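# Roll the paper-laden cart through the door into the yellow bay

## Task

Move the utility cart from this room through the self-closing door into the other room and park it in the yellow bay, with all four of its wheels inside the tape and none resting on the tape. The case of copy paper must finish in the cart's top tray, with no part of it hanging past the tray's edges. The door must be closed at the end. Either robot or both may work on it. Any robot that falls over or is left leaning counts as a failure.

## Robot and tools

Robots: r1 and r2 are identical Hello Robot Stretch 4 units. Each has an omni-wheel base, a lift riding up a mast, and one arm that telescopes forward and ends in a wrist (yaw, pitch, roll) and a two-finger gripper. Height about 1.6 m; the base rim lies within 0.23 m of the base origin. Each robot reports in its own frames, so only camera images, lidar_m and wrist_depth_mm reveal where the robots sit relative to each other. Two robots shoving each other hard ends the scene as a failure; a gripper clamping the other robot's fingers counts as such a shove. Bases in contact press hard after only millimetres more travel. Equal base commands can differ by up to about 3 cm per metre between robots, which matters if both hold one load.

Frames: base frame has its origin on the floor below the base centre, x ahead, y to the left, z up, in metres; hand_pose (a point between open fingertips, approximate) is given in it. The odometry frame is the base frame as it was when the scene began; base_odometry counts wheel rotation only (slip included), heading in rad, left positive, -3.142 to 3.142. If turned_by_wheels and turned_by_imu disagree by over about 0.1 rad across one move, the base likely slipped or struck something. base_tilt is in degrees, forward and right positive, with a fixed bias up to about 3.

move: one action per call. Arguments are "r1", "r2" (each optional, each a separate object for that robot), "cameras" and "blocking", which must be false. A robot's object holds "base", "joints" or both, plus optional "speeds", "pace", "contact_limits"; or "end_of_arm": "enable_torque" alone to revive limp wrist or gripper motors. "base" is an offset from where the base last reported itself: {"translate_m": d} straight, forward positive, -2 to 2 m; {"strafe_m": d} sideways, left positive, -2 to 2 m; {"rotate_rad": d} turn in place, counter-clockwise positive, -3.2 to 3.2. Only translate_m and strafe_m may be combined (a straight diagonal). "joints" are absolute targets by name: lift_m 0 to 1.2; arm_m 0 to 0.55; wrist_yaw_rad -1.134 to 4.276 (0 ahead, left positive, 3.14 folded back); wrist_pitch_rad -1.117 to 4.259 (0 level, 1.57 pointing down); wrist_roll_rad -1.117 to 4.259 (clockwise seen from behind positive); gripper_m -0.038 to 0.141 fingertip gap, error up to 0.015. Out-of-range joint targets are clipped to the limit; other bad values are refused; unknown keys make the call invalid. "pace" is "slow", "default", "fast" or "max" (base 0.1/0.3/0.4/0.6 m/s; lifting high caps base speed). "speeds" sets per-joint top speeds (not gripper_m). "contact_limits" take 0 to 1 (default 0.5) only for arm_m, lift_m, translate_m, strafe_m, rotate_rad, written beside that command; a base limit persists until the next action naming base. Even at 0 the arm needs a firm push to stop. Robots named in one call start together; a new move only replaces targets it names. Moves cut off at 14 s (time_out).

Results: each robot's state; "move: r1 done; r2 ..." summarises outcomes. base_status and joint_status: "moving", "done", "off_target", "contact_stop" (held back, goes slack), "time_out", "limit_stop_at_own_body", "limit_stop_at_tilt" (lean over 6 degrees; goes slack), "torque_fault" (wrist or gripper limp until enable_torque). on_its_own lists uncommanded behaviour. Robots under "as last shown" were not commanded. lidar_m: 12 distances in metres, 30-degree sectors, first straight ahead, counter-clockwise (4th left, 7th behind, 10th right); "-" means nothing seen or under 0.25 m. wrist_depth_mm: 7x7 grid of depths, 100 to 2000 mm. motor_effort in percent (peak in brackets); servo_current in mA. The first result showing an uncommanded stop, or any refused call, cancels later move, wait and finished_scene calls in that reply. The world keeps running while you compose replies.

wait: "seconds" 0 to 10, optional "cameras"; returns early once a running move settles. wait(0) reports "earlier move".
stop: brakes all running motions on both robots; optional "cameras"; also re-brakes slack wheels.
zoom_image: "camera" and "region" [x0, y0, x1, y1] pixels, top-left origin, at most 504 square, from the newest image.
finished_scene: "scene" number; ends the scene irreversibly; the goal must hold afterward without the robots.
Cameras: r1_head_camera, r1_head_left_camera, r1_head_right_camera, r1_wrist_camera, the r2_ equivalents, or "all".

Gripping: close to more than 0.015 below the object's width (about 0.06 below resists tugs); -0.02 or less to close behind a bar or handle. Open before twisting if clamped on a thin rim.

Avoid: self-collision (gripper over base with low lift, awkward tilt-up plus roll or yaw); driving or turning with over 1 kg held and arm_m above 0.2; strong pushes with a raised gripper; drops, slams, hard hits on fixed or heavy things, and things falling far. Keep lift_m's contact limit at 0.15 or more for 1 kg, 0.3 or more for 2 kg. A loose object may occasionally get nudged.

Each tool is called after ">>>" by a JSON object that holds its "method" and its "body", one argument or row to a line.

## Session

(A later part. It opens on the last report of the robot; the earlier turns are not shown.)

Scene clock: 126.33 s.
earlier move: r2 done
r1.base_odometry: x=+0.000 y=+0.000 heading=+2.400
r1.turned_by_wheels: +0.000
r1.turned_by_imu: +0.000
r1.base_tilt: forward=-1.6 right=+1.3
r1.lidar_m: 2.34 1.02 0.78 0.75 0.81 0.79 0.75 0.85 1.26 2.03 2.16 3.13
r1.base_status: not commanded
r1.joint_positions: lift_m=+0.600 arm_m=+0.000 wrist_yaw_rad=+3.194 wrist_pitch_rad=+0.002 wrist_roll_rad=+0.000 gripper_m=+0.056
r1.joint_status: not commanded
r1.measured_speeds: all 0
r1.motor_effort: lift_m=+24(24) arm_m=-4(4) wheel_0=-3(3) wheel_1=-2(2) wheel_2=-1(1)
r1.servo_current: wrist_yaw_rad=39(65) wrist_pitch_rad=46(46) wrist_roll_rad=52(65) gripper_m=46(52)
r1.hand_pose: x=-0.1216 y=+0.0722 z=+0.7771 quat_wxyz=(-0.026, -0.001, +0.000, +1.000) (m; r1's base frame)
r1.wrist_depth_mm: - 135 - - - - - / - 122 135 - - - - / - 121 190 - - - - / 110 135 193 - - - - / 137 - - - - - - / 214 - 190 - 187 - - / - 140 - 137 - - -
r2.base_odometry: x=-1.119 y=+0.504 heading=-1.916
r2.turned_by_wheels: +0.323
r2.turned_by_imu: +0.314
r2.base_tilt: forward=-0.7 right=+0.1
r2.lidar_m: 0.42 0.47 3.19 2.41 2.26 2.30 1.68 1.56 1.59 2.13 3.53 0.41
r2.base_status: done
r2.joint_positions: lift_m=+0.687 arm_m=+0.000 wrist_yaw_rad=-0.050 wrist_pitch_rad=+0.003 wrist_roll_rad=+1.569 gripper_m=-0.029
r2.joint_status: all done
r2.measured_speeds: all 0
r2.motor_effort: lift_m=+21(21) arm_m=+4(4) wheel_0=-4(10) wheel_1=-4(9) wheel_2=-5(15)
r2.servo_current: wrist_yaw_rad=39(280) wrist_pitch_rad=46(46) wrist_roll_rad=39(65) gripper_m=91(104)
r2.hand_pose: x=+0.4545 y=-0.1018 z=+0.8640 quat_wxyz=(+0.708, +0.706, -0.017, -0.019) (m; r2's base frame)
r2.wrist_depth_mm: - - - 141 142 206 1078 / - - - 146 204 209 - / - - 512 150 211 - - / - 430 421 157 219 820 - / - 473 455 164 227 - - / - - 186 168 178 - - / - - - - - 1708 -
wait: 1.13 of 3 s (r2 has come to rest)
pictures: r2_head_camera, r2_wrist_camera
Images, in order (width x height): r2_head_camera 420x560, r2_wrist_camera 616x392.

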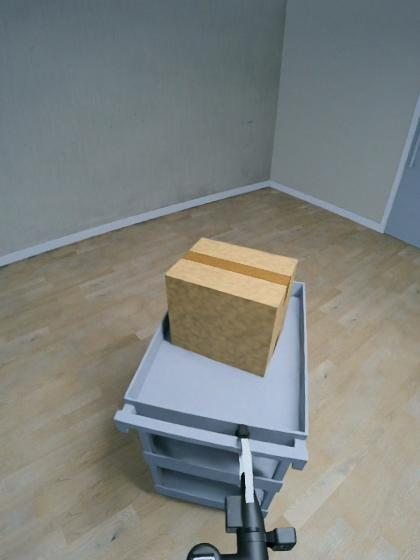

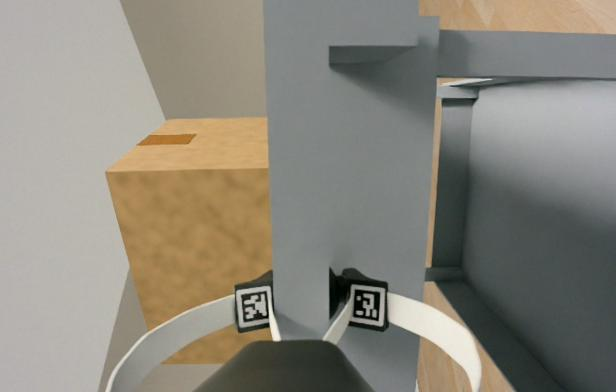

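>>> {"method": "move", "body": {
  "blocking": false,
  "r2": {"base":{"strafe_m":-0.33,"translate_m":-0.06},"joints":{"wrist_yaw_rad":0.35},"speeds":{"wrist_yaw_rad":0.22}}
}}

>>> {"method": "wait", "body": {
  "seconds": 4
}}

>>> {"method": "move", "body": {
  "blocking": false,
  "r2": {"base":{"rotate_rad":0.45},"joints":{"wrist_yaw_rad":-0.1},"pace":"slow","speeds":{"wrist_yaw_rad":0.6}}
}}

>>> {"method": "wait", "body": {
  "seconds": 3,
  "cameras": ["r2_head_camera","r2_wrist_camera"]
}}

Scene clock: 135.37 s.
move: r2 moving
r1: as last shown
r1.lidar_m: 2.37 1.02 0.78 0.75 0.79 0.80 0.76 0.85 1.25 2.02 2.17 3.15
r1.motor_effort: lift_m=+24(24) arm_m=-4(4) wheel_0=-2(3) wheel_1=-2(2) wheel_2=-1(1)
r1.servo_current: wrist_yaw_rad=52(72) wrist_pitch_rad=46(46) wrist_roll_rad=46(65) gripper_m=39(46)
r1.wrist_depth_mm: - 135 - - - - - / - 122 135 - - - - / - 121 189 - - - - / 110 136 194 - - - - / 137 - - - - - - / 216 - 190 - 187 - - / - 140 - 137 - - -
r2.base_odometry: x=-1.148 y=+0.521 heading=-1.915
r2.turned_by_wheels: +0.001
r2.turned_by_imu: +0.001
r2.base_tilt: forward=-0.7 right=+0.1
r2.lidar_m: 0.43 0.46 3.24 2.41 2.30 2.34 1.67 1.56 1.61 2.03 3.51 0.39
r2.base_status: translate_m moving; strafe_m moving
r2.joint_positions: lift_m=+0.687 arm_m=+0.000 wrist_yaw_rad=+0.043 wrist_pitch_rad=+0.003 wrist_roll_rad=+1.569 gripper_m=-0.029
r2.joint_status: wrist_yaw_rad moving
r2.measured_speeds: translate_m=-0.023 strafe_m=-0.128 rotate_rad=+0.005 lift_m=+0.000 arm_m=+0.000 wrist_yaw_rad=+0.248 wrist_pitch_rad=+0.000 wrist_roll_rad=+0.000
r2.motor_effort: lift_m=+21(21) arm_m=+4(4) wheel_0=+13(13) wheel_1=-9(11) wheel_2=+6(6)
r2.servo_current: wrist_yaw_rad=65(124) wrist_pitch_rad=46(46) wrist_roll_rad=46(65) gripper_m=91(98)
r2.hand_pose: x=+0.4627 y=-0.0750 z=+0.8640 quat_wxyz=(+0.708, +0.706, +0.016, +0.014) (m; r2's base frame)
r2.wrist_depth_mm: - - - 129 130 191 194 / - - - 133 192 741 - / - 459 430 140 204 - - / - 433 430 149 214 - - / - 492 469 158 223 - - / - - 186 167 179 - - / - - - - - 1576 -
pictures: none

Scene clock: 137.40 s.
earlier move: r2 done
r1.base_odometry: x=+0.000 y=+0.000 heading=+2.400
r1.turned_by_wheels: +0.000
r1.turned_by_imu: +0.000
r1.base_tilt: forward=-1.5 right=+1.2
r1.lidar_m: 2.32 1.02 0.76 0.75 0.79 0.79 0.77 0.82 1.23 2.03 2.14 3.15
r1.base_status: not commanded
r1.joint_positions: lift_m=+0.600 arm_m=+0.000 wrist_yaw_rad=+3.194 wrist_pitch_rad=+0.002 wrist_roll_rad=+0.000 gripper_m=+0.056
r1.joint_status: not commanded
r1.measured_speeds: all 0
r1.motor_effort: lift_m=+24(24) arm_m=-4(4) wheel_0=-2(3) wheel_1=-2(2) wheel_2=-1(1)
r1.servo_current: wrist_yaw_rad=46(72) wrist_pitch_rad=46(46) wrist_roll_rad=33(72) gripper_m=46(46)
r1.hand_pose: x=-0.1216 y=+0.0722 z=+0.7771 quat_wxyz=(-0.026, -0.001, +0.000, +1.000) (m; r1's base frame)
r1.wrist_depth_mm: - 135 - - - - - / - 122 135 - - - - / - 121 190 - - - - / 110 135 195 - - - - / 137 - - - - - - / 215 - 190 - 187 - - / - 141 - 137 - - -
r2.base_odometry: x=-1.410 y=+0.672 heading=-1.915
r2.turned_by_wheels: +0.000
r2.turned_by_imu: +0.001
r2.base_tilt: forward=-0.7 right=+0.1
r2.lidar_m: 0.43 0.42 3.42 2.67 2.50 2.11 1.44 1.35 1.39 1.82 3.28 3.37
r2.base_status: done
r2.joint_positions: lift_m=+0.687 arm_m=+0.000 wrist_yaw_rad=+0.349 wrist_pitch_rad=+0.003 wrist_roll_rad=+1.569 gripper_m=-0.029
r2.joint_status: all done
r2.measured_speeds: all 0
r2.motor_effort: lift_m=+21(21) arm_m=+4(4) wheel_0=+2(19) wheel_1=-2(11) wheel_2=+6(11)
r2.servo_current: wrist_yaw_rad=46(124) wrist_pitch_rad=39(46) wrist_roll_rad=59(65) gripper_m=85(98)
r2.hand_pose: x=+0.4718 y=+0.0164 z=+0.8640 quat_wxyz=(+0.697, +0.695, +0.124, +0.122) (m; r2's base frame)
r2.wrist_depth_mm: - - - - - 1661 1138 / - - - 137 138 204 1042 / - - 512 142 203 208 - / - 427 424 150 213 - - / - 484 462 159 224 - - / - - 187 167 179 - - / - - 564 - - 1708 -
wait: 2.03 of 4 s (r2 has come to rest)
pictures: none

Scene clock: 137.90 s.
move: r2 moving
r1: as last shown
r1.base_tilt: forward=-1.6 right=+1.3
r1.lidar_m: 2.32 1.02 0.78 0.75 0.81 0.80 0.77 0.84 1.24 2.02 2.16 3.15
r1.servo_current: wrist_yaw_rad=65(65) wrist_pitch_rad=46(46) wrist_roll_rad=65(65) gripper_m=46(46)
r1.wrist_depth_mm: - 135 - - - - - / - 122 135 - - - - / - 121 190 - - - - / 110 135 194 - - - - / 137 - - - - - - / 215 - 190 - 187 - - / - 141 - 137 - - -
r2.base_odometry: x=-1.410 y=+0.672 heading=-1.790
r2.turned_by_wheels: +0.125
r2.turned_by_imu: +0.122
r2.base_tilt: forward=-0.7 right=+0.1
r2.lidar_m: 0.40 0.44 3.41 2.56 2.51 1.84 1.36 1.34 1.44 2.01 3.28 0.42
r2.base_status: rotate_rad moving
r2.joint_positions: lift_m=+0.687 arm_m=+0.000 wrist_yaw_rad=+0.113 wrist_pitch_rad=+0.003 wrist_roll_rad=+1.569 gripper_m=-0.029
r2.joint_status: wrist_yaw_rad moving
r2.measured_speeds: translate_m=-0.001 strafe_m=+0.000 rotate_rad=+0.484 lift_m=+0.000 arm_m=+0.000 wrist_yaw_rad=-0.686 wrist_pitch_rad=+0.000 wrist_roll_rad=+0.000
r2.motor_effort: lift_m=+21(21) arm_m=+4(4) wheel_0=-3(9) wheel_1=-8(9) wheel_2=-8(8)
r2.servo_current: wrist_yaw_rad=65(176) wrist_pitch_rad=46(52) wrist_roll_rad=39(52) gripper_m=85(104)
r2.hand_pose: x=+0.4673 y=-0.0544 z=+0.8640 quat_wxyz=(+0.707, +0.705, +0.041, +0.039) (m; r2's base frame)
r2.wrist_depth_mm: - - - - - 1708 1160 / - - - 150 151 1397 1160 / - - - 153 213 218 - / - 521 442 158 220 831 - / - 452 442 165 228 - - / - - 187 168 178 - - / - - 512 - 241 - -
pictures: none

Scene clock: 139.03 s.
earlier move: r2 done
r1.base_odometry: x=+0.000 y=+0.000 heading=+2.400
r1.turned_by_wheels: +0.000
r1.turned_by_imu: +0.000
r1.base_tilt: forward=-1.6 right=+1.3
r1.lidar_m: 2.35 1.02 0.78 0.75 0.82 0.79 0.76 0.82 1.23 2.02 2.17 3.13
r1.base_status: not commanded
r1.joint_positions: lift_m=+0.600 arm_m=+0.000 wrist_yaw_rad=+3.194 wrist_pitch_rad=+0.002 wrist_roll_rad=+0.000 gripper_m=+0.056
r1.joint_status: not commanded
r1.measured_speeds: all 0
r1.motor_effort: lift_m=+24(24) arm_m=-4(4) wheel_0=-2(3) wheel_1=-2(2) wheel_2=-1(1)
r1.servo_current: wrist_yaw_rad=59(65) wrist_pitch_rad=46(52) wrist_roll_rad=26(65) gripper_m=33(46)
r1.hand_pose: x=-0.1216 y=+0.0722 z=+0.7771 quat_wxyz=(-0.026, -0.001, +0.000, +1.000) (m; r1's base frame)
r1.wrist_depth_mm: - 135 - - - - - / - 122 135 - - - - / - 121 190 - - - - / 110 136 194 - - - - / 137 - - - - - - / 216 - 190 - 187 - - / - 141 - 137 - - -
r2.base_odometry: x=-1.410 y=+0.672 heading=-1.467
r2.turned_by_wheels: +0.323
r2.turned_by_imu: +0.314
r2.base_tilt: forward=-0.7 right=+0.1
r2.lidar_m: 0.40 0.56 2.76 2.51 2.35 1.50 1.33 1.38 1.68 3.30 3.33 0.39
r2.base_status: done
r2.joint_positions: lift_m=+0.687 arm_m=+0.000 wrist_yaw_rad=-0.105 wrist_pitch_rad=+0.003 wrist_roll_rad=+1.569 gripper_m=-0.029
r2.joint_status: all done
r2.measured_speeds: all 0
r2.motor_effort: lift_m=+21(21) arm_m=+4(4) wheel_0=-8(12) wheel_1=-4(10) wheel_2=-10(11)
r2.servo_current: wrist_yaw_rad=59(176) wrist_pitch_rad=39(52) wrist_roll_rad=46(59) gripper_m=91(104)
r2.hand_pose: x=+0.4486 y=-0.1171 z=+0.8640 quat_wxyz=(+0.707, +0.705, -0.036, -0.038) (m; r2's base frame)
r2.wrist_depth_mm: - - - 128 128 191 191 / - - - 131 190 195 - / - 445 415 139 202 - - / - 436 433 147 215 - - / - - 473 158 224 - - / - - 185 167 179 - - / - - - - - 1537 -
wait: 1.13 of 3 s (r2 has come to rest)
pictures: r2_head_camera, r2_wrist_camera
Images, in order (width x height): r2_head_camera 420x560, r2_wrist_camera 616x392.

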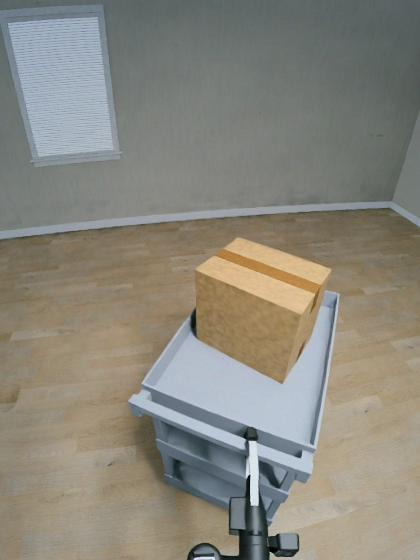

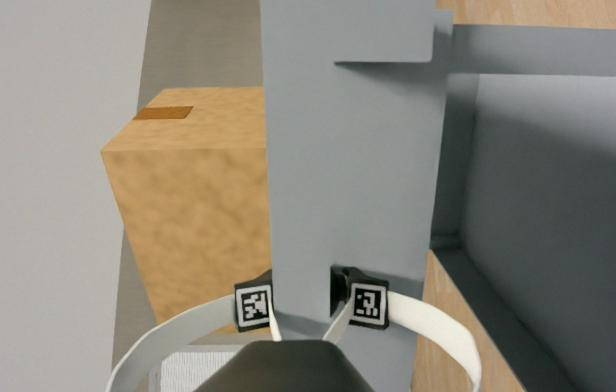

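>>> {"method": "move", "body": {
  "blocking": false,
  "r2": {"base":{"strafe_m":-0.4,"translate_m":-0.1},"joints":{"wrist_yaw_rad":0.05},"speeds":{"wrist_yaw_rad":0.1}}
}}

>>> {"method": "wait", "body": {
  "seconds": 4
}}

>>> {"method": "move", "body": {
  "blocking": false,
  "r2": {"base":{"rotate_rad":0.35},"joints":{"wrist_yaw_rad":-0.2},"pace":"slow","speeds":{"wrist_yaw_rad":0.4}}
}}

>>> {"method": "wait", "body": {
  "seconds": 3,
  "cameras": ["r2_head_camera","r2_wrist_camera"]
}}

Scene clock: 146.60 s.
move: r2 moving
r1: as last shown
r1.lidar_m: 2.36 1.02 0.73 0.75 0.81 0.80 0.77 0.83 1.26 2.01 2.15 3.16
r1.servo_current: wrist_yaw_rad=52(59) wrist_pitch_rad=39(46) wrist_roll_rad=39(72) gripper_m=46(46)
r1.wrist_depth_mm: - 135 - - - - - / - 123 135 - - - - / - 121 190 - - - - / 110 136 194 - - - - / 137 - - - - - - / 216 - 190 - 187 - - / - 141 - 136 - - -
r2.base_odometry: x=-1.442 y=+0.676 heading=-1.466
r2.turned_by_wheels: +0.001
r2.turned_by_imu: +0.002
r2.base_tilt: forward=-0.7 right=+0.1
r2.lidar_m: 0.41 0.53 2.76 2.52 2.26 1.48 1.33 1.33 1.70 3.27 3.31 0.38
r2.base_status: translate_m moving; strafe_m moving
r2.joint_positions: lift_m=+0.687 arm_m=+0.000 wrist_yaw_rad=-0.056 wrist_pitch_rad=+0.003 wrist_roll_rad=+1.569 gripper_m=-0.029
r2.joint_status: wrist_yaw_rad moving
r2.measured_speeds: translate_m=-0.028 strafe_m=-0.123 rotate_rad=+0.007 lift_m=+0.000 arm_m=+0.000 wrist_yaw_rad=+0.153 wrist_pitch_rad=+0.000 wrist_roll_rad=+0.000
r2.motor_effort: lift_m=+21(21) arm_m=+4(4) wheel_0=+17(17) wheel_1=-9(11) wheel_2=+5(9)
r2.servo_current: wrist_yaw_rad=52(111) wrist_pitch_rad=39(52) wrist_roll_rad=46(59) gripper_m=98(98)
r2.hand_pose: x=+0.4539 y=-0.1035 z=+0.8640 quat_wxyz=(+0.708, +0.706, -0.019, -0.021) (m; r2's base frame)
r2.wrist_depth_mm: - - - 117 117 180 182 / - - 525 124 182 187 - / - 413 407 132 194 - - / - 442 436 141 207 - - / - - 488 151 222 - - / - - 186 166 179 - - / - - - - - 1537 -
pictures: none

Scene clock: 148.93 s.
earlier move: r2 done
r1.base_odometry: x=+0.000 y=+0.000 heading=+2.400
r1.turned_by_wheels: +0.000
r1.turned_by_imu: +0.000
r1.base_tilt: forward=-1.6 right=+1.3
r1.lidar_m: 2.37 1.03 0.76 0.75 0.82 0.79 0.77 0.83 1.26 2.03 2.13 3.15
r1.base_status: not commanded
r1.joint_positions: lift_m=+0.600 arm_m=+0.000 wrist_yaw_rad=+3.194 wrist_pitch_rad=+0.002 wrist_roll_rad=+0.000 gripper_m=+0.056
r1.joint_status: not commanded
r1.measured_speeds: all 0
r1.motor_effort: lift_m=+24(24) arm_m=-4(4) wheel_0=-3(3) wheel_1=-2(2) wheel_2=-1(1)
r1.servo_current: wrist_yaw_rad=52(65) wrist_pitch_rad=39(52) wrist_roll_rad=39(72) gripper_m=39(52)
r1.hand_pose: x=-0.1216 y=+0.0722 z=+0.7771 quat_wxyz=(-0.026, -0.001, +0.000, +1.000) (m; r1's base frame)
r1.wrist_depth_mm: - 135 - - - - - / - 122 135 - - - - / - 121 190 - - - - / 110 136 194 - - - - / 137 - - - - - - / 216 - 190 - 187 - - / - 140 - 136 - - -
r2.base_odometry: x=-1.818 y=+0.729 heading=-1.466
r2.turned_by_wheels: +0.000
r2.turned_by_imu: +0.001
r2.base_tilt: forward=-0.6 right=+0.0
r2.lidar_m: 0.37 0.40 3.20 2.88 2.02 1.31 1.19 1.20 1.48 2.92 2.94 0.42
r2.base_status: done
r2.joint_positions: lift_m=+0.687 arm_m=+0.000 wrist_yaw_rad=+0.050 wrist_pitch_rad=+0.003 wrist_roll_rad=+1.569 gripper_m=-0.029
r2.joint_status: all done
r2.measured_speeds: all 0
r2.motor_effort: lift_m=+21(21) arm_m=+4(4) wheel_0=+4(18) wheel_1=-3(11) wheel_2=+7(12)
r2.servo_current: wrist_yaw_rad=46(130) wrist_pitch_rad=39(52) wrist_roll_rad=52(59) gripper_m=91(104)
r2.hand_pose: x=+0.4633 y=-0.0728 z=+0.8640 quat_wxyz=(+0.708, +0.706, +0.019, +0.017) (m; r2's base frame)
r2.wrist_depth_mm: - - - - - 1618 1138 / - - - - - 1661 1182 / - - - 171 171 1430 1098 / - - - 231 231 759 - / - 554 455 170 231 831 - / - 439 186 170 179 - - / - 452 449 - 231 - -
wait: 2.33 of 4 s (r2 has come to rest)
pictures: none

Scene clock: 149.43 s.
move: r2 moving
r1: as last shown
r1.lidar_m: 2.35 1.01 0.77 0.75 0.82 0.79 0.76 0.83 1.25 2.05 2.15 3.15
r1.motor_effort: lift_m=+24(24) arm_m=-4(4) wheel_0=-2(3) wheel_1=-2(2) wheel_2=-1(1)
r1.servo_current: wrist_yaw_rad=46(59) wrist_pitch_rad=33(52) wrist_roll_rad=46(46) gripper_m=39(46)
r1.wrist_depth_mm: - 135 - - - - - / - 122 136 - - - - / - 121 190 - - - - / 110 136 193 - - - - / 137 - - - - - - / 216 - 190 - 187 - - / - 140 - 136 - - -
r2.base_odometry: x=-1.818 y=+0.729 heading=-1.342
r2.turned_by_wheels: +0.124
r2.turned_by_imu: +0.121
r2.base_tilt: forward=-0.6 right=+0.0
r2.lidar_m: 0.37 0.41 3.04 2.87 1.77 1.26 1.19 1.23 1.63 2.89 3.03 0.42
r2.base_status: rotate_rad moving
r2.joint_positions: lift_m=+0.687 arm_m=+0.000 wrist_yaw_rad=-0.114 wrist_pitch_rad=+0.003 wrist_roll_rad=+1.569 gripper_m=-0.029
r2.joint_status: wrist_yaw_rad moving
r2.measured_speeds: translate_m=-0.001 strafe_m=-0.002 rotate_rad=+0.488 lift_m=+0.000 arm_m=+0.000 wrist_yaw_rad=-0.444 wrist_pitch_rad=+0.000 wrist_roll_rad=+0.000
r2.motor_effort: lift_m=+21(21) arm_m=+4(4) wheel_0=-10(10) wheel_1=-9(9) wheel_2=-6(7)
r2.servo_current: wrist_yaw_rad=26(130) wrist_pitch_rad=33(46) wrist_roll_rad=46(52) gripper_m=98(98)
r2.hand_pose: x=+0.4475 y=-0.1196 z=+0.8640 quat_wxyz=(+0.707, +0.705, -0.039, -0.041) (m; r2's base frame)
r2.wrist_depth_mm: - - - - - 1618 1160 / - - - - - 1661 1160 / - - - 175 176 1430 1098 / - - - 232 233 266 - / - - 496 172 232 831 - / - 430 186 170 179 - - / - 442 439 - 228 - -
pictures: none

Scene clock: 150.40 s.
earlier move: r2 done
r1.base_odometry: x=+0.000 y=+0.000 heading=+2.400
r1.turned_by_wheels: +0.000
r1.turned_by_imu: +0.000
r1.base_tilt: forward=-1.6 right=+1.3
r1.lidar_m: 2.34 1.03 0.77 0.74 0.79 0.79 0.76 0.83 1.26 2.03 2.16 3.14
r1.base_status: not commanded
r1.joint_positions: lift_m=+0.600 arm_m=+0.000 wrist_yaw_rad=+3.194 wrist_pitch_rad=+0.002 wrist_roll_rad=+0.000 gripper_m=+0.056
r1.joint_status: not commanded
r1.measured_speeds: all 0
r1.motor_effort: lift_m=+24(24) arm_m=-4(4) wheel_0=-2(3) wheel_1=-2(2) wheel_2=-1(1)
r1.servo_current: wrist_yaw_rad=39(72) wrist_pitch_rad=46(52) wrist_roll_rad=39(65) gripper_m=46(46)
r1.hand_pose: x=-0.1216 y=+0.0722 z=+0.7771 quat_wxyz=(-0.026, -0.001, +0.000, +1.000) (m; r1's base frame)
r1.wrist_depth_mm: - 135 - - - - - / - 122 135 - - - - / - 121 191 - - - - / 110 136 195 - - - - / 137 - - - - - - / 216 - 191 - 187 - - / - 140 - 137 - - -
r2.base_odometry: x=-1.818 y=+0.729 heading=-1.118
r2.turned_by_wheels: +0.224
r2.turned_by_imu: +0.218
r2.base_tilt: forward=-0.7 right=+0.1
r2.lidar_m: 0.39 0.48 2.91 2.77 1.46 1.19 1.19 1.34 2.16 2.92 3.28 0.41
r2.base_status: done
r2.joint_positions: lift_m=+0.687 arm_m=+0.000 wrist_yaw_rad=-0.206 wrist_pitch_rad=+0.003 wrist_roll_rad=+1.569 gripper_m=-0.029
r2.joint_status: all done
r2.measured_speeds: all 0
r2.motor_effort: lift_m=+21(21) arm_m=-3(4) wheel_0=-9(13) wheel_1=-3(10) wheel_2=-7(12)
r2.servo_current: wrist_yaw_rad=59(130) wrist_pitch_rad=33(46) wrist_roll_rad=59(59) gripper_m=98(98)
r2.hand_pose: x=+0.4354 y=-0.1445 z=+0.8640 quat_wxyz=(+0.704, +0.703, -0.071, -0.074) (m; r2's base frame)
r2.wrist_depth_mm: - - - 155 155 1576 1138 / - - - 157 216 222 223 / - - - 160 220 809 - / - 469 427 164 224 820 - / - 449 442 168 228 842 - / - - 185 170 178 - - / - - 492 - 237 - -
wait: 0.97 of 3 s (r2 has come to rest)
pictures: r2_head_camera, r2_wrist_camera
Images, in order (width x height): r2_head_camera 420x560, r2_wrist_camera 616x392.

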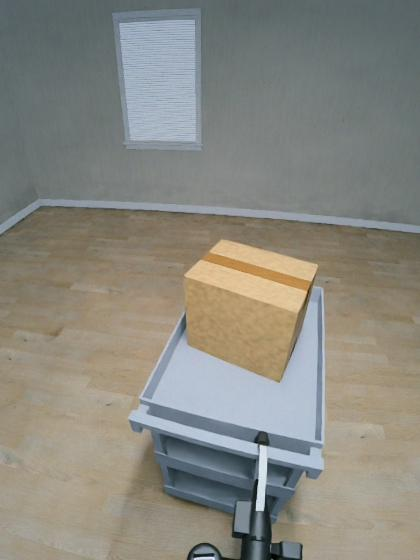

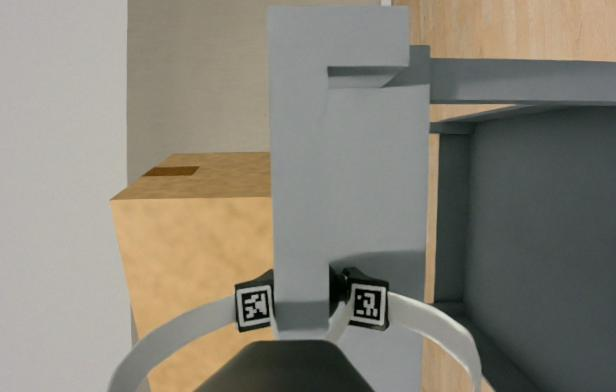

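>>> {"method": "move", "body": {
  "blocking": false,
  "r2": {"base":{"strafe_m":-0.42,"translate_m":-0.03},"joints":{"wrist_yaw_rad":0.1},"speeds":{"wrist_yaw_rad":0.2}}
}}

>>> {"method": "wait", "body": {
  "seconds": 4
}}

>>> {"method": "move", "body": {
  "blocking": false,
  "r2": {"base":{"rotate_rad":0.45},"joints":{"wrist_yaw_rad":-0.2},"pace":"slow","speeds":{"wrist_yaw_rad":0.4}}
}}

>>> {"method": "wait", "body": {
  "seconds": 3,
  "cameras": ["r2_head_camera"]
}}

Scene clock: 160.30 s.
move: r2 moving
r1: as last shown
r1.lidar_m: 2.34 1.01 0.78 0.76 0.82 0.79 0.77 0.84 1.21 2.01 2.15 3.11
r1.motor_effort: lift_m=+24(24) arm_m=-4(4) wheel_0=-3(3) wheel_1=-2(2) wheel_2=-1(1)
r1.servo_current: wrist_yaw_rad=39(65) wrist_pitch_rad=46(52) wrist_roll_rad=52(65) gripper_m=39(46)
r1.wrist_depth_mm: - 135 - - - - - / - 122 135 - - - - / - 121 191 - - - - / 110 136 193 - - - - / 137 - - - - - - / 217 - 190 - 187 - - / - 141 - 137 - - -
r2.base_odometry: x=-1.850 y=+0.716 heading=-1.117
r2.turned_by_wheels: +0.000
r2.turned_by_imu: +0.001
r2.base_tilt: forward=-0.7 right=+0.0
r2.lidar_m: 0.41 0.48 2.93 2.76 1.46 1.19 1.17 1.34 2.15 2.88 3.23 0.39
r2.base_status: translate_m moving; strafe_m moving
r2.joint_positions: lift_m=+0.687 arm_m=+0.000 wrist_yaw_rad=-0.118 wrist_pitch_rad=+0.003 wrist_roll_rad=+1.569 gripper_m=-0.029
r2.joint_status: wrist_yaw_rad moving
r2.measured_speeds: translate_m=-0.009 strafe_m=-0.137 rotate_rad=-0.002 lift_m=+0.000 arm_m=+0.000 wrist_yaw_rad=+0.249 wrist_pitch_rad=+0.000 wrist_roll_rad=+0.000
r2.motor_effort: lift_m=+21(21) arm_m=+0(4) wheel_0=+10(14) wheel_1=-10(11) wheel_2=+2(6)
r2.servo_current: wrist_yaw_rad=111(117) wrist_pitch_rad=39(46) wrist_roll_rad=39(59) gripper_m=85(98)
r2.hand_pose: x=+0.4470 y=-0.1206 z=+0.8640 quat_wxyz=(+0.707, +0.705, -0.040, -0.043) (m; r2's base frame)
r2.wrist_depth_mm: - - - 141 142 1499 1138 / - - - 144 204 210 210 / - - 554 150 211 - - / - 430 424 156 218 820 - / - 462 449 163 225 - - / - - 186 168 178 - - / - - 525 - 242 1708 -
pictures: none

Scene clock: 162.57 s.
earlier move: r2 done
r1.base_odometry: x=+0.000 y=+0.000 heading=+2.400
r1.turned_by_wheels: +0.000
r1.turned_by_imu: +0.000
r1.base_tilt: forward=-1.6 right=+1.3
r1.lidar_m: 2.33 1.02 0.77 0.75 0.82 0.80 0.77 0.84 1.25 2.01 2.16 3.14
r1.base_status: not commanded
r1.joint_positions: lift_m=+0.600 arm_m=+0.000 wrist_yaw_rad=+3.194 wrist_pitch_rad=+0.002 wrist_roll_rad=+0.000 gripper_m=+0.056
r1.joint_status: not commanded
r1.measured_speeds: all 0
r1.motor_effort: lift_m=+24(24) arm_m=-4(4) wheel_0=-3(3) wheel_1=-2(2) wheel_2=-1(1)
r1.servo_current: wrist_yaw_rad=52(65) wrist_pitch_rad=39(52) wrist_roll_rad=52(72) gripper_m=39(46)
r1.hand_pose: x=-0.1216 y=+0.0722 z=+0.7771 quat_wxyz=(-0.026, -0.001, +0.000, +1.000) (m; r1's base frame)
r1.wrist_depth_mm: - 135 - - - - - / - 122 135 - - - - / - 121 190 - - - - / 110 135 193 - - - - / 137 - - - - - - / 216 - 190 - 188 - - / - 141 - 137 - - -
r2.base_odometry: x=-2.208 y=+0.572 heading=-1.117
r2.turned_by_wheels: +0.000
r2.turned_by_imu: +0.002
r2.base_tilt: forward=-0.7 right=+0.0
r2.lidar_m: 0.36 0.38 3.32 2.85 1.52 1.23 1.25 1.40 2.26 2.49 2.83 0.44
r2.base_status: done
r2.joint_positions: lift_m=+0.687 arm_m=+0.000 wrist_yaw_rad=+0.103 wrist_pitch_rad=+0.003 wrist_roll_rad=+1.569 gripper_m=-0.029
r2.joint_status: all done
r2.measured_speeds: all 0
r2.motor_effort: lift_m=+21(21) arm_m=+4(4) wheel_0=+4(22) wheel_1=-2(11) wheel_2=+6(11)
r2.servo_current: wrist_yaw_rad=52(117) wrist_pitch_rad=39(46) wrist_roll_rad=52(59) gripper_m=98(98)
r2.hand_pose: x=+0.4668 y=-0.0572 z=+0.8640 quat_wxyz=(+0.707, +0.705, +0.038, +0.035) (m; r2's base frame)
r2.wrist_depth_mm: - - - - - 1618 1160 / - - - 182 182 1708 1138 / - - - 180 241 250 250 / - - - 235 237 854 - / - - 459 174 233 842 - / - 430 187 170 178 - - / - 439 442 - 227 - -
wait: 2.27 of 4 s (r2 has come to rest)
pictures: none

Scene clock: 163.07 s.
move: r2 moving
r1: as last shown
r1.lidar_m: 2.33 1.00 0.77 0.74 0.81 0.77 0.77 0.84 1.22 2.02 2.15 3.15
r1.servo_current: wrist_yaw_rad=46(59) wrist_pitch_rad=39(46) wrist_roll_rad=39(65) gripper_m=39(46)
r1.wrist_depth_mm: - 135 - - - - - / - 122 135 - - - - / - 120 190 - - - - / 110 136 194 - - - - / 137 - - - - - - / 216 - 190 - 187 - - / - 141 - 137 - - -
r2.base_odometry: x=-2.208 y=+0.572 heading=-0.993
r2.turned_by_wheels: +0.124
r2.turned_by_imu: +0.121
r2.base_tilt: forward=-0.6 right=+0.1
r2.lidar_m: 0.35 0.36 3.29 2.28 1.40 1.24 1.27 1.48 2.51 2.52 3.01 0.44
r2.base_status: rotate_rad moving
r2.joint_positions: lift_m=+0.687 arm_m=+0.000 wrist_yaw_rad=-0.064 wrist_pitch_rad=+0.003 wrist_roll_rad=+1.569 gripper_m=-0.029
r2.joint_status: wrist_yaw_rad moving
r2.measured_speeds: translate_m=+0.001 strafe_m=+0.000 rotate_rad=+0.484 lift_m=+0.000 arm_m=+0.000 wrist_yaw_rad=-0.449 wrist_pitch_rad=+0.000 wrist_roll_rad=+0.000
r2.motor_effort: lift_m=+21(21) arm_m=+4(4) wheel_0=-8(10) wheel_1=-9(9) wheel_2=-6(6)
r2.servo_current: wrist_yaw_rad=59(124) wrist_pitch_rad=39(46) wrist_roll_rad=52(59) gripper_m=91(98)
r2.hand_pose: x=+0.4531 y=-0.1056 z=+0.8640 quat_wxyz=(+0.707, +0.706, -0.021, -0.024) (m; r2's base frame)
r2.wrist_depth_mm: - - - - - 1661 1160 / - - - 188 189 1661 1160 / - - - 184 244 254 256 / - - - 180 239 1576 - / - - 525 176 234 831 - / - 424 186 170 178 - - / - 424 433 - 224 - -
pictures: none

Scene clock: 164.20 s.
earlier move: r2 done
r1.base_odometry: x=+0.000 y=+0.000 heading=+2.400
r1.turned_by_wheels: +0.000
r1.turned_by_imu: +0.000
r1.base_tilt: forward=-1.6 right=+1.3
r1.lidar_m: 2.35 0.99 0.76 0.75 0.82 0.78 0.75 0.83 1.24 2.01 2.14 3.15
r1.base_status: not commanded
r1.joint_positions: lift_m=+0.600 arm_m=+0.000 wrist_yaw_rad=+3.194 wrist_pitch_rad=+0.002 wrist_roll_rad=+0.000 gripper_m=+0.056
r1.joint_status: not commanded
r1.measured_speeds: all 0
r1.motor_effort: lift_m=+24(24) arm_m=-4(4) wheel_0=-2(3) wheel_1=-2(2) wheel_2=-1(1)
r1.servo_current: wrist_yaw_rad=46(65) wrist_pitch_rad=39(52) wrist_roll_rad=52(72) gripper_m=39(52)
r1.hand_pose: x=-0.1216 y=+0.0722 z=+0.7771 quat_wxyz=(-0.026, -0.001, +0.000, +1.000) (m; r1's base frame)
r1.wrist_depth_mm: - 135 - - - - - / - 123 135 - - - - / - 121 190 - - - - / 110 136 193 - - - - / 137 - - - - - - / 215 - 190 - 187 - - / - 140 - 136 - - -
r2.base_odometry: x=-2.209 y=+0.572 heading=-0.669
r2.turned_by_wheels: +0.324
r2.turned_by_imu: +0.315
r2.base_tilt: forward=-0.7 right=+0.1
r2.lidar_m: 0.36 0.46 3.30 1.59 1.27 1.23 1.34 2.08 2.50 2.71 3.56 0.37
r2.base_status: done
r2.joint_positions: lift_m=+0.687 arm_m=+0.000 wrist_yaw_rad=-0.204 wrist_pitch_rad=+0.003 wrist_roll_rad=+1.569 gripper_m=-0.029
r2.joint_status: all done
r2.measured_speeds: all 0
r2.motor_effort: lift_m=+21(21) arm_m=+4(4) wheel_0=-6(13) wheel_1=-5(9) wheel_2=-9(13)
r2.servo_current: wrist_yaw_rad=52(124) wrist_pitch_rad=33(46) wrist_roll_rad=46(59) gripper_m=91(98)
r2.hand_pose: x=+0.4355 y=-0.1441 z=+0.8640 quat_wxyz=(+0.704, +0.703, -0.071, -0.073) (m; r2's base frame)
r2.wrist_depth_mm: - - - 154 210 219 220 / - - - 156 215 1366 544 / - - 615 160 219 820 - / - 430 424 163 225 831 - / - 455 449 167 228 842 - / - - 185 170 177 - - / - - 504 - 237 132 -
wait: 1.13 of 3 s (r2 has come to rest)
pictures: r2_head_camera
Images, in order (width x height): r2_head_camera 420x560.

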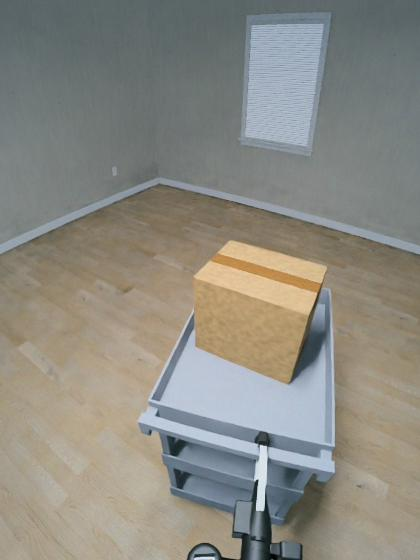

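>>> {"method": "move", "body": {
  "blocking": false,
  "r2": {"base":{"strafe_m":-0.45,"translate_m":0.0},"joints":{"wrist_yaw_rad":0.1},"speeds":{"wrist_yaw_rad":0.2}}
}}

>>> {"method": "wait", "body": {
  "seconds": 4
}}

>>> {"method": "move", "body": {
  "blocking": false,
  "r2": {"base":{"rotate_rad":0.45},"joints":{"wrist_yaw_rad":-0.2},"pace":"slow","speeds":{"wrist_yaw_rad":0.4}}
}}

>>> {"method": "wait", "body": {
  "seconds": 3
}}

>>> {"method": "move", "body": {
  "blocking": false,
  "r2": {"base":{"strafe_m":-0.45,"translate_m":0.0},"joints":{"wrist_yaw_rad":0.1},"speeds":{"wrist_yaw_rad":0.2}}
}}

>>> {"method": "wait", "body": {
  "seconds": 4,
  "cameras": ["r2_head_camera"]
}}

Scene clock: 174.23 s.
move: r2 moving
r1: as last shown
r1.lidar_m: 2.35 1.02 0.74 0.73 0.81 0.81 0.75 0.83 1.24 2.02 2.13 3.14
r1.motor_effort: lift_m=+24(24) arm_m=-4(4) wheel_0=-3(3) wheel_1=-2(2) wheel_2=-1(1)
r1.servo_current: wrist_yaw_rad=59(65) wrist_pitch_rad=46(46) wrist_roll_rad=65(65) gripper_m=46(52)
r1.wrist_depth_mm: - 135 - - - - - / - 122 135 - - - - / - 121 190 - - - - / 110 136 195 - - - - / 137 - - - - - - / 216 - 190 - 187 - - / - 140 - 136 - - -
r2.base_odometry: x=-2.231 y=+0.544 heading=-0.669
r2.turned_by_wheels: +0.000
r2.turned_by_imu: +0.001
r2.base_tilt: forward=-0.7 right=+0.0
r2.lidar_m: 0.39 0.49 3.33 1.65 1.29 1.27 1.32 2.10 2.48 2.69 3.55 0.40
r2.base_status: translate_m moving; strafe_m moving
r2.joint_positions: lift_m=+0.687 arm_m=+0.000 wrist_yaw_rad=-0.118 wrist_pitch_rad=+0.003 wrist_roll_rad=+1.569 gripper_m=-0.029
r2.joint_status: wrist_yaw_rad moving
r2.measured_speeds: translate_m=+0.000 strafe_m=-0.141 rotate_rad=+0.001 lift_m=+0.000 arm_m=+0.000 wrist_yaw_rad=+0.257 wrist_pitch_rad=+0.000 wrist_roll_rad=+0.000
r2.motor_effort: lift_m=+21(21) arm_m=+4(4) wheel_0=+15(15) wheel_1=-10(11) wheel_2=-2(6)
r2.servo_current: wrist_yaw_rad=33(130) wrist_pitch_rad=39(46) wrist_roll_rad=33(59) gripper_m=85(98)
r2.hand_pose: x=+0.4470 y=-0.1207 z=+0.8640 quat_wxyz=(+0.707, +0.705, -0.040, -0.043) (m; r2's base frame)
r2.wrist_depth_mm: - - - 143 190 206 205 / - - - 147 204 750 - / - - 484 151 211 - - / - 427 427 157 218 831 - / - 469 459 164 226 - - / - - 186 169 179 - - / - - 525 - 241 1576 -
pictures: none

Scene clock: 176.57 s.
earlier move: r2 done
r1.base_odometry: x=+0.000 y=+0.000 heading=+2.400
r1.turned_by_wheels: +0.000
r1.turned_by_imu: +0.000
r1.base_tilt: forward=-1.6 right=+1.3
r1.lidar_m: 2.35 1.00 0.76 0.75 0.83 0.79 0.75 0.83 1.24 2.03 2.12 3.12
r1.base_status: not commanded
r1.joint_positions: lift_m=+0.600 arm_m=+0.000 wrist_yaw_rad=+3.194 wrist_pitch_rad=+0.002 wrist_roll_rad=+0.000 gripper_m=+0.056
r1.joint_status: not commanded
r1.measured_speeds: all 0
r1.motor_effort: lift_m=+24(24) arm_m=-4(4) wheel_0=-2(3) wheel_1=-2(2) wheel_2=-1(1)
r1.servo_current: wrist_yaw_rad=52(65) wrist_pitch_rad=46(52) wrist_roll_rad=52(72) gripper_m=39(52)
r1.hand_pose: x=-0.1216 y=+0.0722 z=+0.7771 quat_wxyz=(-0.026, -0.001, +0.000, +1.000) (m; r1's base frame)
r1.wrist_depth_mm: - 135 - - - - - / - 122 135 - - - - / - 121 190 - - - - / 110 136 194 - - - - / 137 - - - - - - / 216 - 190 - 187 - - / - 140 - 137 - - -
r2.base_odometry: x=-2.487 y=+0.219 heading=-0.669
r2.turned_by_wheels: +0.000
r2.turned_by_imu: +0.002
r2.base_tilt: forward=-0.7 right=+0.1
r2.lidar_m: 0.35 0.35 3.66 1.94 1.55 1.51 1.65 2.17 2.14 2.33 3.27 0.44
r2.base_status: done
r2.joint_positions: lift_m=+0.687 arm_m=+0.000 wrist_yaw_rad=+0.103 wrist_pitch_rad=+0.003 wrist_roll_rad=+1.569 gripper_m=-0.029
r2.joint_status: all done
r2.measured_speeds: all 0
r2.motor_effort: lift_m=+21(21) arm_m=+3(4) wheel_0=+2(19) wheel_1=-2(11) wheel_2=-2(6)
r2.servo_current: wrist_yaw_rad=39(130) wrist_pitch_rad=39(52) wrist_roll_rad=46(59) gripper_m=85(98)
r2.hand_pose: x=+0.4668 y=-0.0572 z=+0.8640 quat_wxyz=(+0.707, +0.705, +0.038, +0.035) (m; r2's base frame)
r2.wrist_depth_mm: - - - 189 - 1661 1138 / - - - 185 246 255 256 / - - - 181 244 1576 530 / - - - 178 237 820 - / - 436 427 175 235 820 - / - 433 187 170 179 - - / - 439 439 - 224 - -
wait: 2.33 of 4 s (r2 has come to rest)
pictures: none

Scene clock: 177.07 s.
move: r2 moving
r1: as last shown
r1.lidar_m: 2.34 1.02 0.79 0.74 0.78 0.79 0.76 0.84 1.25 2.01 2.16 3.16
r1.servo_current: wrist_yaw_rad=52(52) wrist_pitch_rad=52(52) wrist_roll_rad=52(65) gripper_m=46(46)
r1.wrist_depth_mm: - 135 - - - - - / - 122 135 - - - - / - 121 190 - - - - / 110 135 194 - - - - / 137 - - - - - - / 216 - 190 - 187 - - / - 140 - 137 - - -
r2.base_odometry: x=-2.487 y=+0.219 heading=-0.543
r2.turned_by_wheels: +0.125
r2.turned_by_imu: +0.122
r2.base_tilt: forward=-0.7 right=+0.1
r2.lidar_m: 0.36 0.38 3.16 1.79 1.52 1.52 1.75 2.17 2.15 2.45 3.22 0.45
r2.base_status: rotate_rad moving
r2.joint_positions: lift_m=+0.687 arm_m=+0.000 wrist_yaw_rad=-0.065 wrist_pitch_rad=+0.003 wrist_roll_rad=+1.569 gripper_m=-0.029
r2.joint_status: wrist_yaw_rad moving
r2.measured_speeds: translate_m=+0.001 strafe_m=-0.001 rotate_rad=+0.485 lift_m=+0.000 arm_m=+0.000 wrist_yaw_rad=-0.453 wrist_pitch_rad=+0.000 wrist_roll_rad=+0.000
r2.motor_effort: lift_m=+21(21) arm_m=+4(4) wheel_0=-9(10) wheel_1=-6(9) wheel_2=-7(7)
r2.servo_current: wrist_yaw_rad=59(130) wrist_pitch_rad=39(52) wrist_roll_rad=46(59) gripper_m=98(98)
r2.hand_pose: x=+0.4530 y=-0.1061 z=+0.8640 quat_wxyz=(+0.707, +0.706, -0.022, -0.024) (m; r2's base frame)
r2.wrist_depth_mm: - - - 196 - 1708 1160 / - - - 191 251 1430 1118 / - - - 185 248 1430 404 / - - - 180 241 842 - / - - 427 177 235 820 - / - 427 186 170 179 - - / - 430 433 - 224 - -
pictures: none

Scene clock: 178.20 s.
earlier move: r2 done
r1.base_odometry: x=+0.000 y=+0.000 heading=+2.400
r1.turned_by_wheels: +0.000
r1.turned_by_imu: +0.000
r1.base_tilt: forward=-1.6 right=+1.3
r1.lidar_m: 2.34 0.99 0.75 0.73 0.82 0.80 0.77 0.81 1.25 2.02 2.15 3.14
r1.base_status: not commanded
r1.joint_positions: lift_m=+0.600 arm_m=+0.000 wrist_yaw_rad=+3.194 wrist_pitch_rad=+0.002 wrist_roll_rad=+0.000 gripper_m=+0.056
r1.joint_status: not commanded
r1.measured_speeds: all 0
r1.motor_effort: lift_m=+24(24) arm_m=-4(4) wheel_0=-2(3) wheel_1=-2(2) wheel_2=-1(1)
r1.servo_current: wrist_yaw_rad=59(65) wrist_pitch_rad=39(52) wrist_roll_rad=59(65) gripper_m=39(46)
r1.hand_pose: x=-0.1216 y=+0.0722 z=+0.7771 quat_wxyz=(-0.026, -0.001, +0.000, +1.000) (m; r1's base frame)
r1.wrist_depth_mm: - 135 - - - - - / - 122 135 - - - - / - 121 190 - - - - / 110 135 193 - - - - / 137 - - - - - - / 215 - 190 - 187 - - / - 140 - 137 - - -
r2.base_odometry: x=-2.488 y=+0.219 heading=-0.220
r2.turned_by_wheels: +0.323
r2.turned_by_imu: +0.314
r2.base_tilt: forward=-0.7 right=+0.1
r2.lidar_m: 0.39 0.47 2.10 1.56 1.50 1.59 2.24 2.12 2.26 3.18 3.23 0.41
r2.base_status: done
r2.joint_positions: lift_m=+0.687 arm_m=+0.000 wrist_yaw_rad=-0.203 wrist_pitch_rad=+0.003 wrist_roll_rad=+1.569 gripper_m=-0.029
r2.joint_status: all done
r2.measured_speeds: all 0
r2.motor_effort: lift_m=+21(21) arm_m=-4(4) wheel_0=-6(16) wheel_1=-5(9) wheel_2=-10(14)
r2.servo_current: wrist_yaw_rad=52(130) wrist_pitch_rad=46(52) wrist_roll_rad=39(59) gripper_m=91(98)
r2.hand_pose: x=+0.4357 y=-0.1438 z=+0.8640 quat_wxyz=(+0.704, +0.703, -0.070, -0.073) (m; r2's base frame)
r2.wrist_depth_mm: - - - 154 212 219 220 / - - - 157 216 1464 - / - - 559 160 220 809 - / - 427 424 163 224 831 - / - 459 452 167 228 842 - / - - 185 170 177 - - / - - 500 - 236 559 -
wait: 1.13 of 3 s (r2 has come to rest)
pictures: none

Scene clock: 178.70 s.
move: r2 moving
r1: as last shown
r1.lidar_m: 2.32 1.00 0.78 0.75 0.80 0.80 0.75 0.83 1.21 2.02 2.16 3.10
r1.servo_current: wrist_yaw_rad=72(72) wrist_pitch_rad=39(46) wrist_roll_rad=65(65) gripper_m=46(52)
r1.wrist_depth_mm: - 135 - - - - - / - 122 135 - - - - / - 121 190 - - - - / 110 136 194 - - - - / 137 - - - - - - / 216 - 191 - 189 - - / - 140 - 136 - - -
r2.base_odometry: x=-2.496 y=+0.184 heading=-0.221
r2.turned_by_wheels: +0.000
r2.turned_by_imu: +0.000
r2.base_tilt: forward=-0.7 right=+0.0
r2.lidar_m: 0.41 0.48 2.10 1.58 1.53 1.62 2.20 2.11 2.21 3.19 3.21 0.39
r2.base_status: translate_m moving; strafe_m moving
r2.joint_positions: lift_m=+0.687 arm_m=+0.000 wrist_yaw_rad=-0.117 wrist_pitch_rad=+0.003 wrist_roll_rad=+1.569 gripper_m=-0.029
r2.joint_status: wrist_yaw_rad moving
r2.measured_speeds: translate_m=-0.001 strafe_m=-0.139 rotate_rad=+0.003 lift_m=+0.000 arm_m=+0.000 wrist_yaw_rad=+0.238 wrist_pitch_rad=+0.000 wrist_roll_rad=+0.000
r2.motor_effort: lift_m=+21(21) arm_m=-1(4) wheel_0=+13(15) wheel_1=-10(12) wheel_2=-4(8)
r2.servo_current: wrist_yaw_rad=65(150) wrist_pitch_rad=46(52) wrist_roll_rad=39(52) gripper_m=91(98)
r2.hand_pose: x=+0.4471 y=-0.1206 z=+0.8640 quat_wxyz=(+0.707, +0.705, -0.040, -0.043) (m; r2's base frame)
r2.wrist_depth_mm: - - - 142 198 205 211 / - - - 147 204 750 - / - 500 442 151 212 - - / - 433 430 157 218 831 - / - 473 462 164 226 - - / - - 185 168 179 - - / - - 530 - 242 1576 -
pictures: none

Scene clock: 181.03 s.
earlier move: r2 done
r1.base_odometry: x=+0.000 y=+0.000 heading=+2.400
r1.turned_by_wheels: +0.000
r1.turned_by_imu: +0.000
r1.base_tilt: forward=-1.6 right=+1.3
r1.lidar_m: 2.34 1.00 0.77 0.73 0.79 0.80 0.77 0.84 1.24 2.01 2.15 3.13
r1.base_status: not commanded
r1.joint_positions: lift_m=+0.600 arm_m=+0.000 wrist_yaw_rad=+3.194 wrist_pitch_rad=+0.002 wrist_roll_rad=+0.000 gripper_m=+0.056
r1.joint_status: not commanded
r1.measured_speeds: all 0
r1.motor_effort: lift_m=+24(24) arm_m=-4(4) wheel_0=-3(3) wheel_1=-2(2) wheel_2=-1(1)
r1.servo_current: wrist_yaw_rad=46(72) wrist_pitch_rad=33(46) wrist_roll_rad=46(65) gripper_m=46(52)
r1.hand_pose: x=-0.1216 y=+0.0722 z=+0.7771 quat_wxyz=(-0.026, -0.001, +0.000, +1.000) (m; r1's base frame)
r1.wrist_depth_mm: - 135 - - - - - / - 122 135 - - - - / - 121 190 - - - - / 110 135 193 - - - - / 137 - - - - - - / 215 - 190 - 187 - - / - 141 - 137 - - -
r2.base_odometry: x=-2.586 y=-0.220 heading=-0.221
r2.turned_by_wheels: +0.000
r2.turned_by_imu: +0.001
r2.base_tilt: forward=-0.7 right=+0.1
r2.lidar_m: 0.37 0.37 2.64 2.00 1.90 2.02 2.02 1.93 2.03 2.88 2.83 0.44
r2.base_status: done
r2.joint_positions: lift_m=+0.687 arm_m=+0.000 wrist_yaw_rad=+0.102 wrist_pitch_rad=+0.003 wrist_roll_rad=+1.569 gripper_m=-0.029
r2.joint_status: all done
r2.measured_speeds: all 0
r2.motor_effort: lift_m=+21(21) arm_m=+4(4) wheel_0=+1(18) wheel_1=-4(12) wheel_2=-3(8)
r2.servo_current: wrist_yaw_rad=52(150) wrist_pitch_rad=39(52) wrist_roll_rad=52(72) gripper_m=91(98)
r2.hand_pose: x=+0.4667 y=-0.0577 z=+0.8640 quat_wxyz=(+0.707, +0.705, +0.037, +0.035) (m; r2's base frame)
r2.wrist_depth_mm: - - - 181 190 1661 1182 / - - - 179 240 249 250 / - - - 176 236 1618 - / - - 621 233 236 842 - / - 433 430 173 232 831 - / - 442 186 170 178 - - / - 452 449 - 228 - -
wait: 2.33 of 4 s (r2 has come to rest)
pictures: r2_head_camera
Images, in order (width x height): r2_head_camera 420x560.

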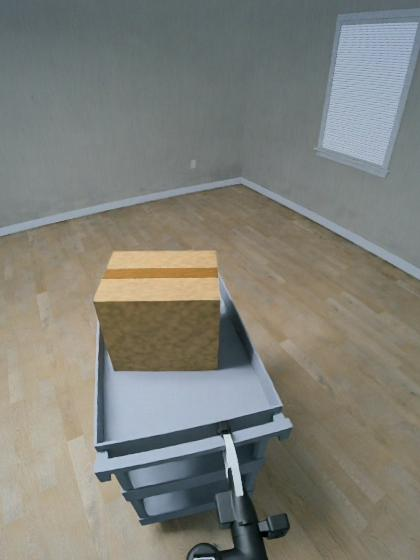

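>>> {"method": "move", "body": {
  "blocking": false,
  "r2": {"base":{"rotate_rad":0.6},"joints":{"wrist_yaw_rad":-0.35},"pace":"slow","speeds":{"wrist_yaw_rad":0.4}}
}}

>>> {"method": "wait", "body": {
  "seconds": 3
}}

>>> {"method": "move", "body": {
  "blocking": false,
  "r2": {"base":{"strafe_m":-0.25,"translate_m":-0.25},"joints":{"wrist_yaw_rad":0.0},"speeds":{"wrist_yaw_rad":0.3}}
}}

>>> {"method": "wait", "body": {
  "seconds": 4,
  "cameras": ["r2_head_camera","r2_wrist_camera"]
}}

Scene clock: 191.47 s.
move: r2 moving
r1: as last shown
r1.lidar_m: 2.36 1.02 0.78 0.75 0.81 0.80 0.77 0.84 1.25 2.03 2.16 3.16
r1.servo_current: wrist_yaw_rad=33(59) wrist_pitch_rad=33(46) wrist_roll_rad=46(65) gripper_m=39(46)
r1.wrist_depth_mm: - 135 - - - - - / - 122 135 - - - - / - 121 191 - - - - / 110 136 193 - - - - / 137 - - - - - - / 216 - 190 - 187 - - / - 141 - 137 - - -
r2.base_odometry: x=-2.586 y=-0.220 heading=-0.095
r2.turned_by_wheels: +0.126
r2.turned_by_imu: +0.122
r2.base_tilt: forward=-0.6 right=+0.1
r2.lidar_m: 0.38 0.38 2.37 1.95 1.90 2.10 1.96 1.93 2.07 2.86 2.83 0.45
r2.base_status: rotate_rad moving
r2.joint_positions: lift_m=+0.687 arm_m=+0.000 wrist_yaw_rad=-0.066 wrist_pitch_rad=+0.003 wrist_roll_rad=+1.569 gripper_m=-0.029
r2.joint_status: wrist_yaw_rad moving
r2.measured_speeds: translate_m=+0.001 strafe_m=-0.001 rotate_rad=+0.490 lift_m=+0.000 arm_m=+0.000 wrist_yaw_rad=-0.452 wrist_pitch_rad=+0.000 wrist_roll_rad=+0.000
r2.motor_effort: lift_m=+21(21) arm_m=+4(4) wheel_0=-15(15) wheel_1=-9(9) wheel_2=-6(7)
r2.servo_current: wrist_yaw_rad=20(130) wrist_pitch_rad=39(46) wrist_roll_rad=33(52) gripper_m=91(91)
r2.hand_pose: x=+0.4529 y=-0.1062 z=+0.8640 quat_wxyz=(+0.707, +0.706, -0.022, -0.024) (m; r2's base frame)
r2.wrist_depth_mm: - - - 189 193 1661 1160 / - - - 186 247 255 257 / - - - 181 243 1661 1098 / - - - 178 237 820 - / - 430 427 175 235 820 - / - 436 186 170 178 - - / - 445 442 - 225 - -
pictures: none

Scene clock: 192.80 s.
earlier move: r2 done
r1.base_odometry: x=+0.000 y=+0.000 heading=+2.400
r1.turned_by_wheels: +0.000
r1.turned_by_imu: +0.000
r1.base_tilt: forward=-1.6 right=+1.3
r1.lidar_m: 2.35 1.03 0.75 0.74 0.80 0.78 0.77 0.83 1.24 2.03 2.15 3.13
r1.base_status: not commanded
r1.joint_positions: lift_m=+0.600 arm_m=+0.000 wrist_yaw_rad=+3.194 wrist_pitch_rad=+0.002 wrist_roll_rad=+0.000 gripper_m=+0.056
r1.joint_status: not commanded
r1.measured_speeds: all 0
r1.motor_effort: lift_m=+24(24) arm_m=-4(4) wheel_0=-2(3) wheel_1=-2(2) wheel_2=-1(1)
r1.servo_current: wrist_yaw_rad=52(59) wrist_pitch_rad=46(52) wrist_roll_rad=39(72) gripper_m=46(46)
r1.hand_pose: x=-0.1216 y=+0.0722 z=+0.7771 quat_wxyz=(-0.026, -0.001, +0.000, +1.000) (m; r1's base frame)
r1.wrist_depth_mm: - 135 - - - - - / - 122 135 - - - - / - 121 191 - - - - / 110 135 194 - - - - / 137 - - - - - - / 216 - 190 - 187 - - / - 140 - 137 - - -
r2.base_odometry: x=-2.586 y=-0.220 heading=+0.377
r2.turned_by_wheels: +0.473
r2.turned_by_imu: +0.459
r2.base_tilt: forward=-0.7 right=+0.1
r2.lidar_m: 0.40 2.46 1.95 1.90 2.04 1.96 1.92 2.11 2.89 2.82 0.39 0.39
r2.base_status: done
r2.joint_positions: lift_m=+0.687 arm_m=+0.000 wrist_yaw_rad=-0.355 wrist_pitch_rad=+0.003 wrist_roll_rad=+1.569 gripper_m=-0.029
r2.joint_status: all done
r2.measured_speeds: all 0
r2.motor_effort: lift_m=+21(21) arm_m=-4(4) wheel_0=-7(15) wheel_1=-6(9) wheel_2=-10(13)
r2.servo_current: wrist_yaw_rad=46(130) wrist_pitch_rad=39(46) wrist_roll_rad=46(65) gripper_m=85(98)
r2.hand_pose: x=+0.4110 y=-0.1821 z=+0.8640 quat_wxyz=(+0.697, +0.695, -0.123, -0.126) (m; r2's base frame)
r2.wrist_depth_mm: - - - 147 204 1576 1160 / - - - 151 210 - - / - 430 421 156 215 - - / - 439 430 160 222 820 - / - 473 466 166 229 - - / - - 185 170 179 - - / - - - - 242 1576 -
wait: 1.33 of 3 s (r2 has come to rest)
pictures: none

Scene clock: 193.30 s.
move: r2 moving
r1: as last shown
r1.lidar_m: 2.33 1.00 0.77 0.75 0.78 0.80 0.75 0.81 1.24 2.03 2.16 3.15
r1.servo_current: wrist_yaw_rad=33(52) wrist_pitch_rad=46(46) wrist_roll_rad=39(72) gripper_m=39(46)
r1.wrist_depth_mm: - 135 - - - - - / - 122 135 - - - - / - 121 190 - - - - / 110 135 194 - - - - / 137 - - - - - - / 216 - 190 - 188 - - / - 141 - 137 - - -
r2.base_odometry: x=-2.599 y=-0.250 heading=+0.377
r2.turned_by_wheels: +0.000
r2.turned_by_imu: -0.001
r2.base_tilt: forward=-0.7 right=+0.0
r2.lidar_m: 0.39 2.50 1.95 1.91 2.09 1.97 1.92 2.06 2.85 2.80 0.41 0.39
r2.base_status: translate_m moving; strafe_m moving
r2.joint_positions: lift_m=+0.687 arm_m=+0.000 wrist_yaw_rad=-0.237 wrist_pitch_rad=+0.003 wrist_roll_rad=+1.569 gripper_m=-0.029
r2.joint_status: wrist_yaw_rad moving
r2.measured_speeds: translate_m=-0.090 strafe_m=-0.089 rotate_rad=-0.002 lift_m=+0.000 arm_m=+0.000 wrist_yaw_rad=+0.344 wrist_pitch_rad=+0.000 wrist_roll_rad=+0.000
r2.motor_effort: lift_m=+21(21) arm_m=-4(4) wheel_0=-1(7) wheel_1=-11(13) wheel_2=+8(9)
r2.servo_current: wrist_yaw_rad=85(176) wrist_pitch_rad=39(46) wrist_roll_rad=52(52) gripper_m=98(98)
r2.hand_pose: x=+0.4307 y=-0.1527 z=+0.8640 quat_wxyz=(+0.703, +0.702, -0.082, -0.085) (m; r2's base frame)
r2.wrist_depth_mm: - - - 134 190 699 - / - - 496 139 198 750 - / - 404 407 146 208 - - / - 445 442 154 216 - - / - - 480 163 227 - - / - - 186 170 178 - - / - - - - - 1537 500
pictures: none

Scene clock: 195.43 s.
earlier move: r2 done
r1.base_odometry: x=+0.000 y=+0.000 heading=+2.400
r1.turned_by_wheels: +0.000
r1.turned_by_imu: +0.000
r1.base_tilt: forward=-1.6 right=+1.3
r1.lidar_m: 2.33 1.00 0.76 0.74 0.80 0.79 0.76 0.84 1.26 2.03 2.14 3.16
r1.base_status: not commanded
r1.joint_positions: lift_m=+0.600 arm_m=+0.000 wrist_yaw_rad=+3.194 wrist_pitch_rad=+0.002 wrist_roll_rad=+0.000 gripper_m=+0.056
r1.joint_status: not commanded
r1.measured_speeds: all 0
r1.motor_effort: lift_m=+24(24) arm_m=-4(4) wheel_0=-3(3) wheel_1=-2(2) wheel_2=-1(1)
r1.servo_current: wrist_yaw_rad=65(72) wrist_pitch_rad=39(46) wrist_roll_rad=52(72) gripper_m=39(46)
r1.hand_pose: x=-0.1216 y=+0.0722 z=+0.7771 quat_wxyz=(-0.026, -0.001, +0.000, +1.000) (m; r1's base frame)
r1.wrist_depth_mm: - 135 - - - - - / - 122 135 - - - - / - 121 190 - - - - / 110 135 194 - - - - / 137 - - - - - - / 216 - 190 - 187 - - / - 140 - 137 - - -
r2.base_odometry: x=-2.726 y=-0.544 heading=+0.378
r2.turned_by_wheels: +0.001
r2.turned_by_imu: +0.002
r2.base_tilt: forward=-0.7 right=+0.1
r2.lidar_m: 0.42 0.43 2.22 2.17 2.22 1.74 1.72 1.84 2.61 2.57 2.75 0.42
r2.base_status: done
r2.joint_positions: lift_m=+0.687 arm_m=+0.000 wrist_yaw_rad=+0.003 wrist_pitch_rad=+0.003 wrist_roll_rad=+1.569 gripper_m=-0.029
r2.joint_status: all done
r2.measured_speeds: all 0
r2.motor_effort: lift_m=+21(21) arm_m=-4(4) wheel_0=+5(13) wheel_1=-2(14) wheel_2=+5(18)
r2.servo_current: wrist_yaw_rad=39(176) wrist_pitch_rad=39(52) wrist_roll_rad=46(59) gripper_m=98(98)
r2.hand_pose: x=+0.4596 y=-0.0864 z=+0.8640 quat_wxyz=(+0.708, +0.706, +0.002, +0.000) (m; r2's base frame)
r2.wrist_depth_mm: - - - 149 205 1537 1098 / - - - 153 211 750 - / - 473 415 156 216 820 - / - 436 433 161 222 831 - / - 469 455 166 229 - - / - - 185 170 179 - - / - - 525 - 241 1708 -
wait: 2.13 of 4 s (r2 has come to rest)
pictures: r2_head_camera, r2_wrist_camera
Images, in order (width x height): r2_head_camera 420x560, r2_wrist_camera 616x392.

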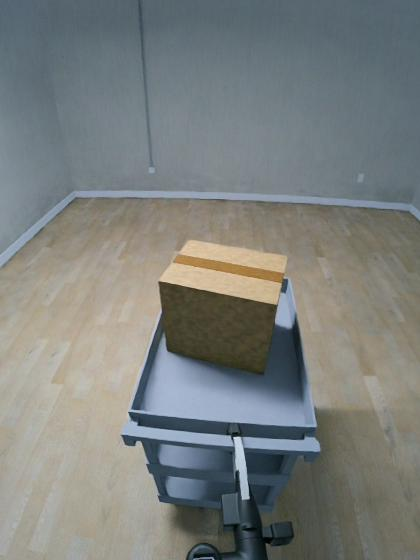

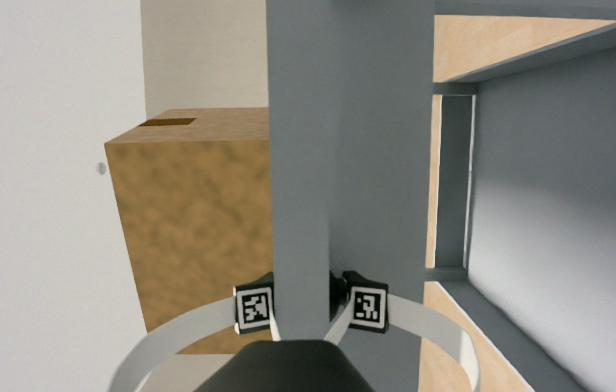

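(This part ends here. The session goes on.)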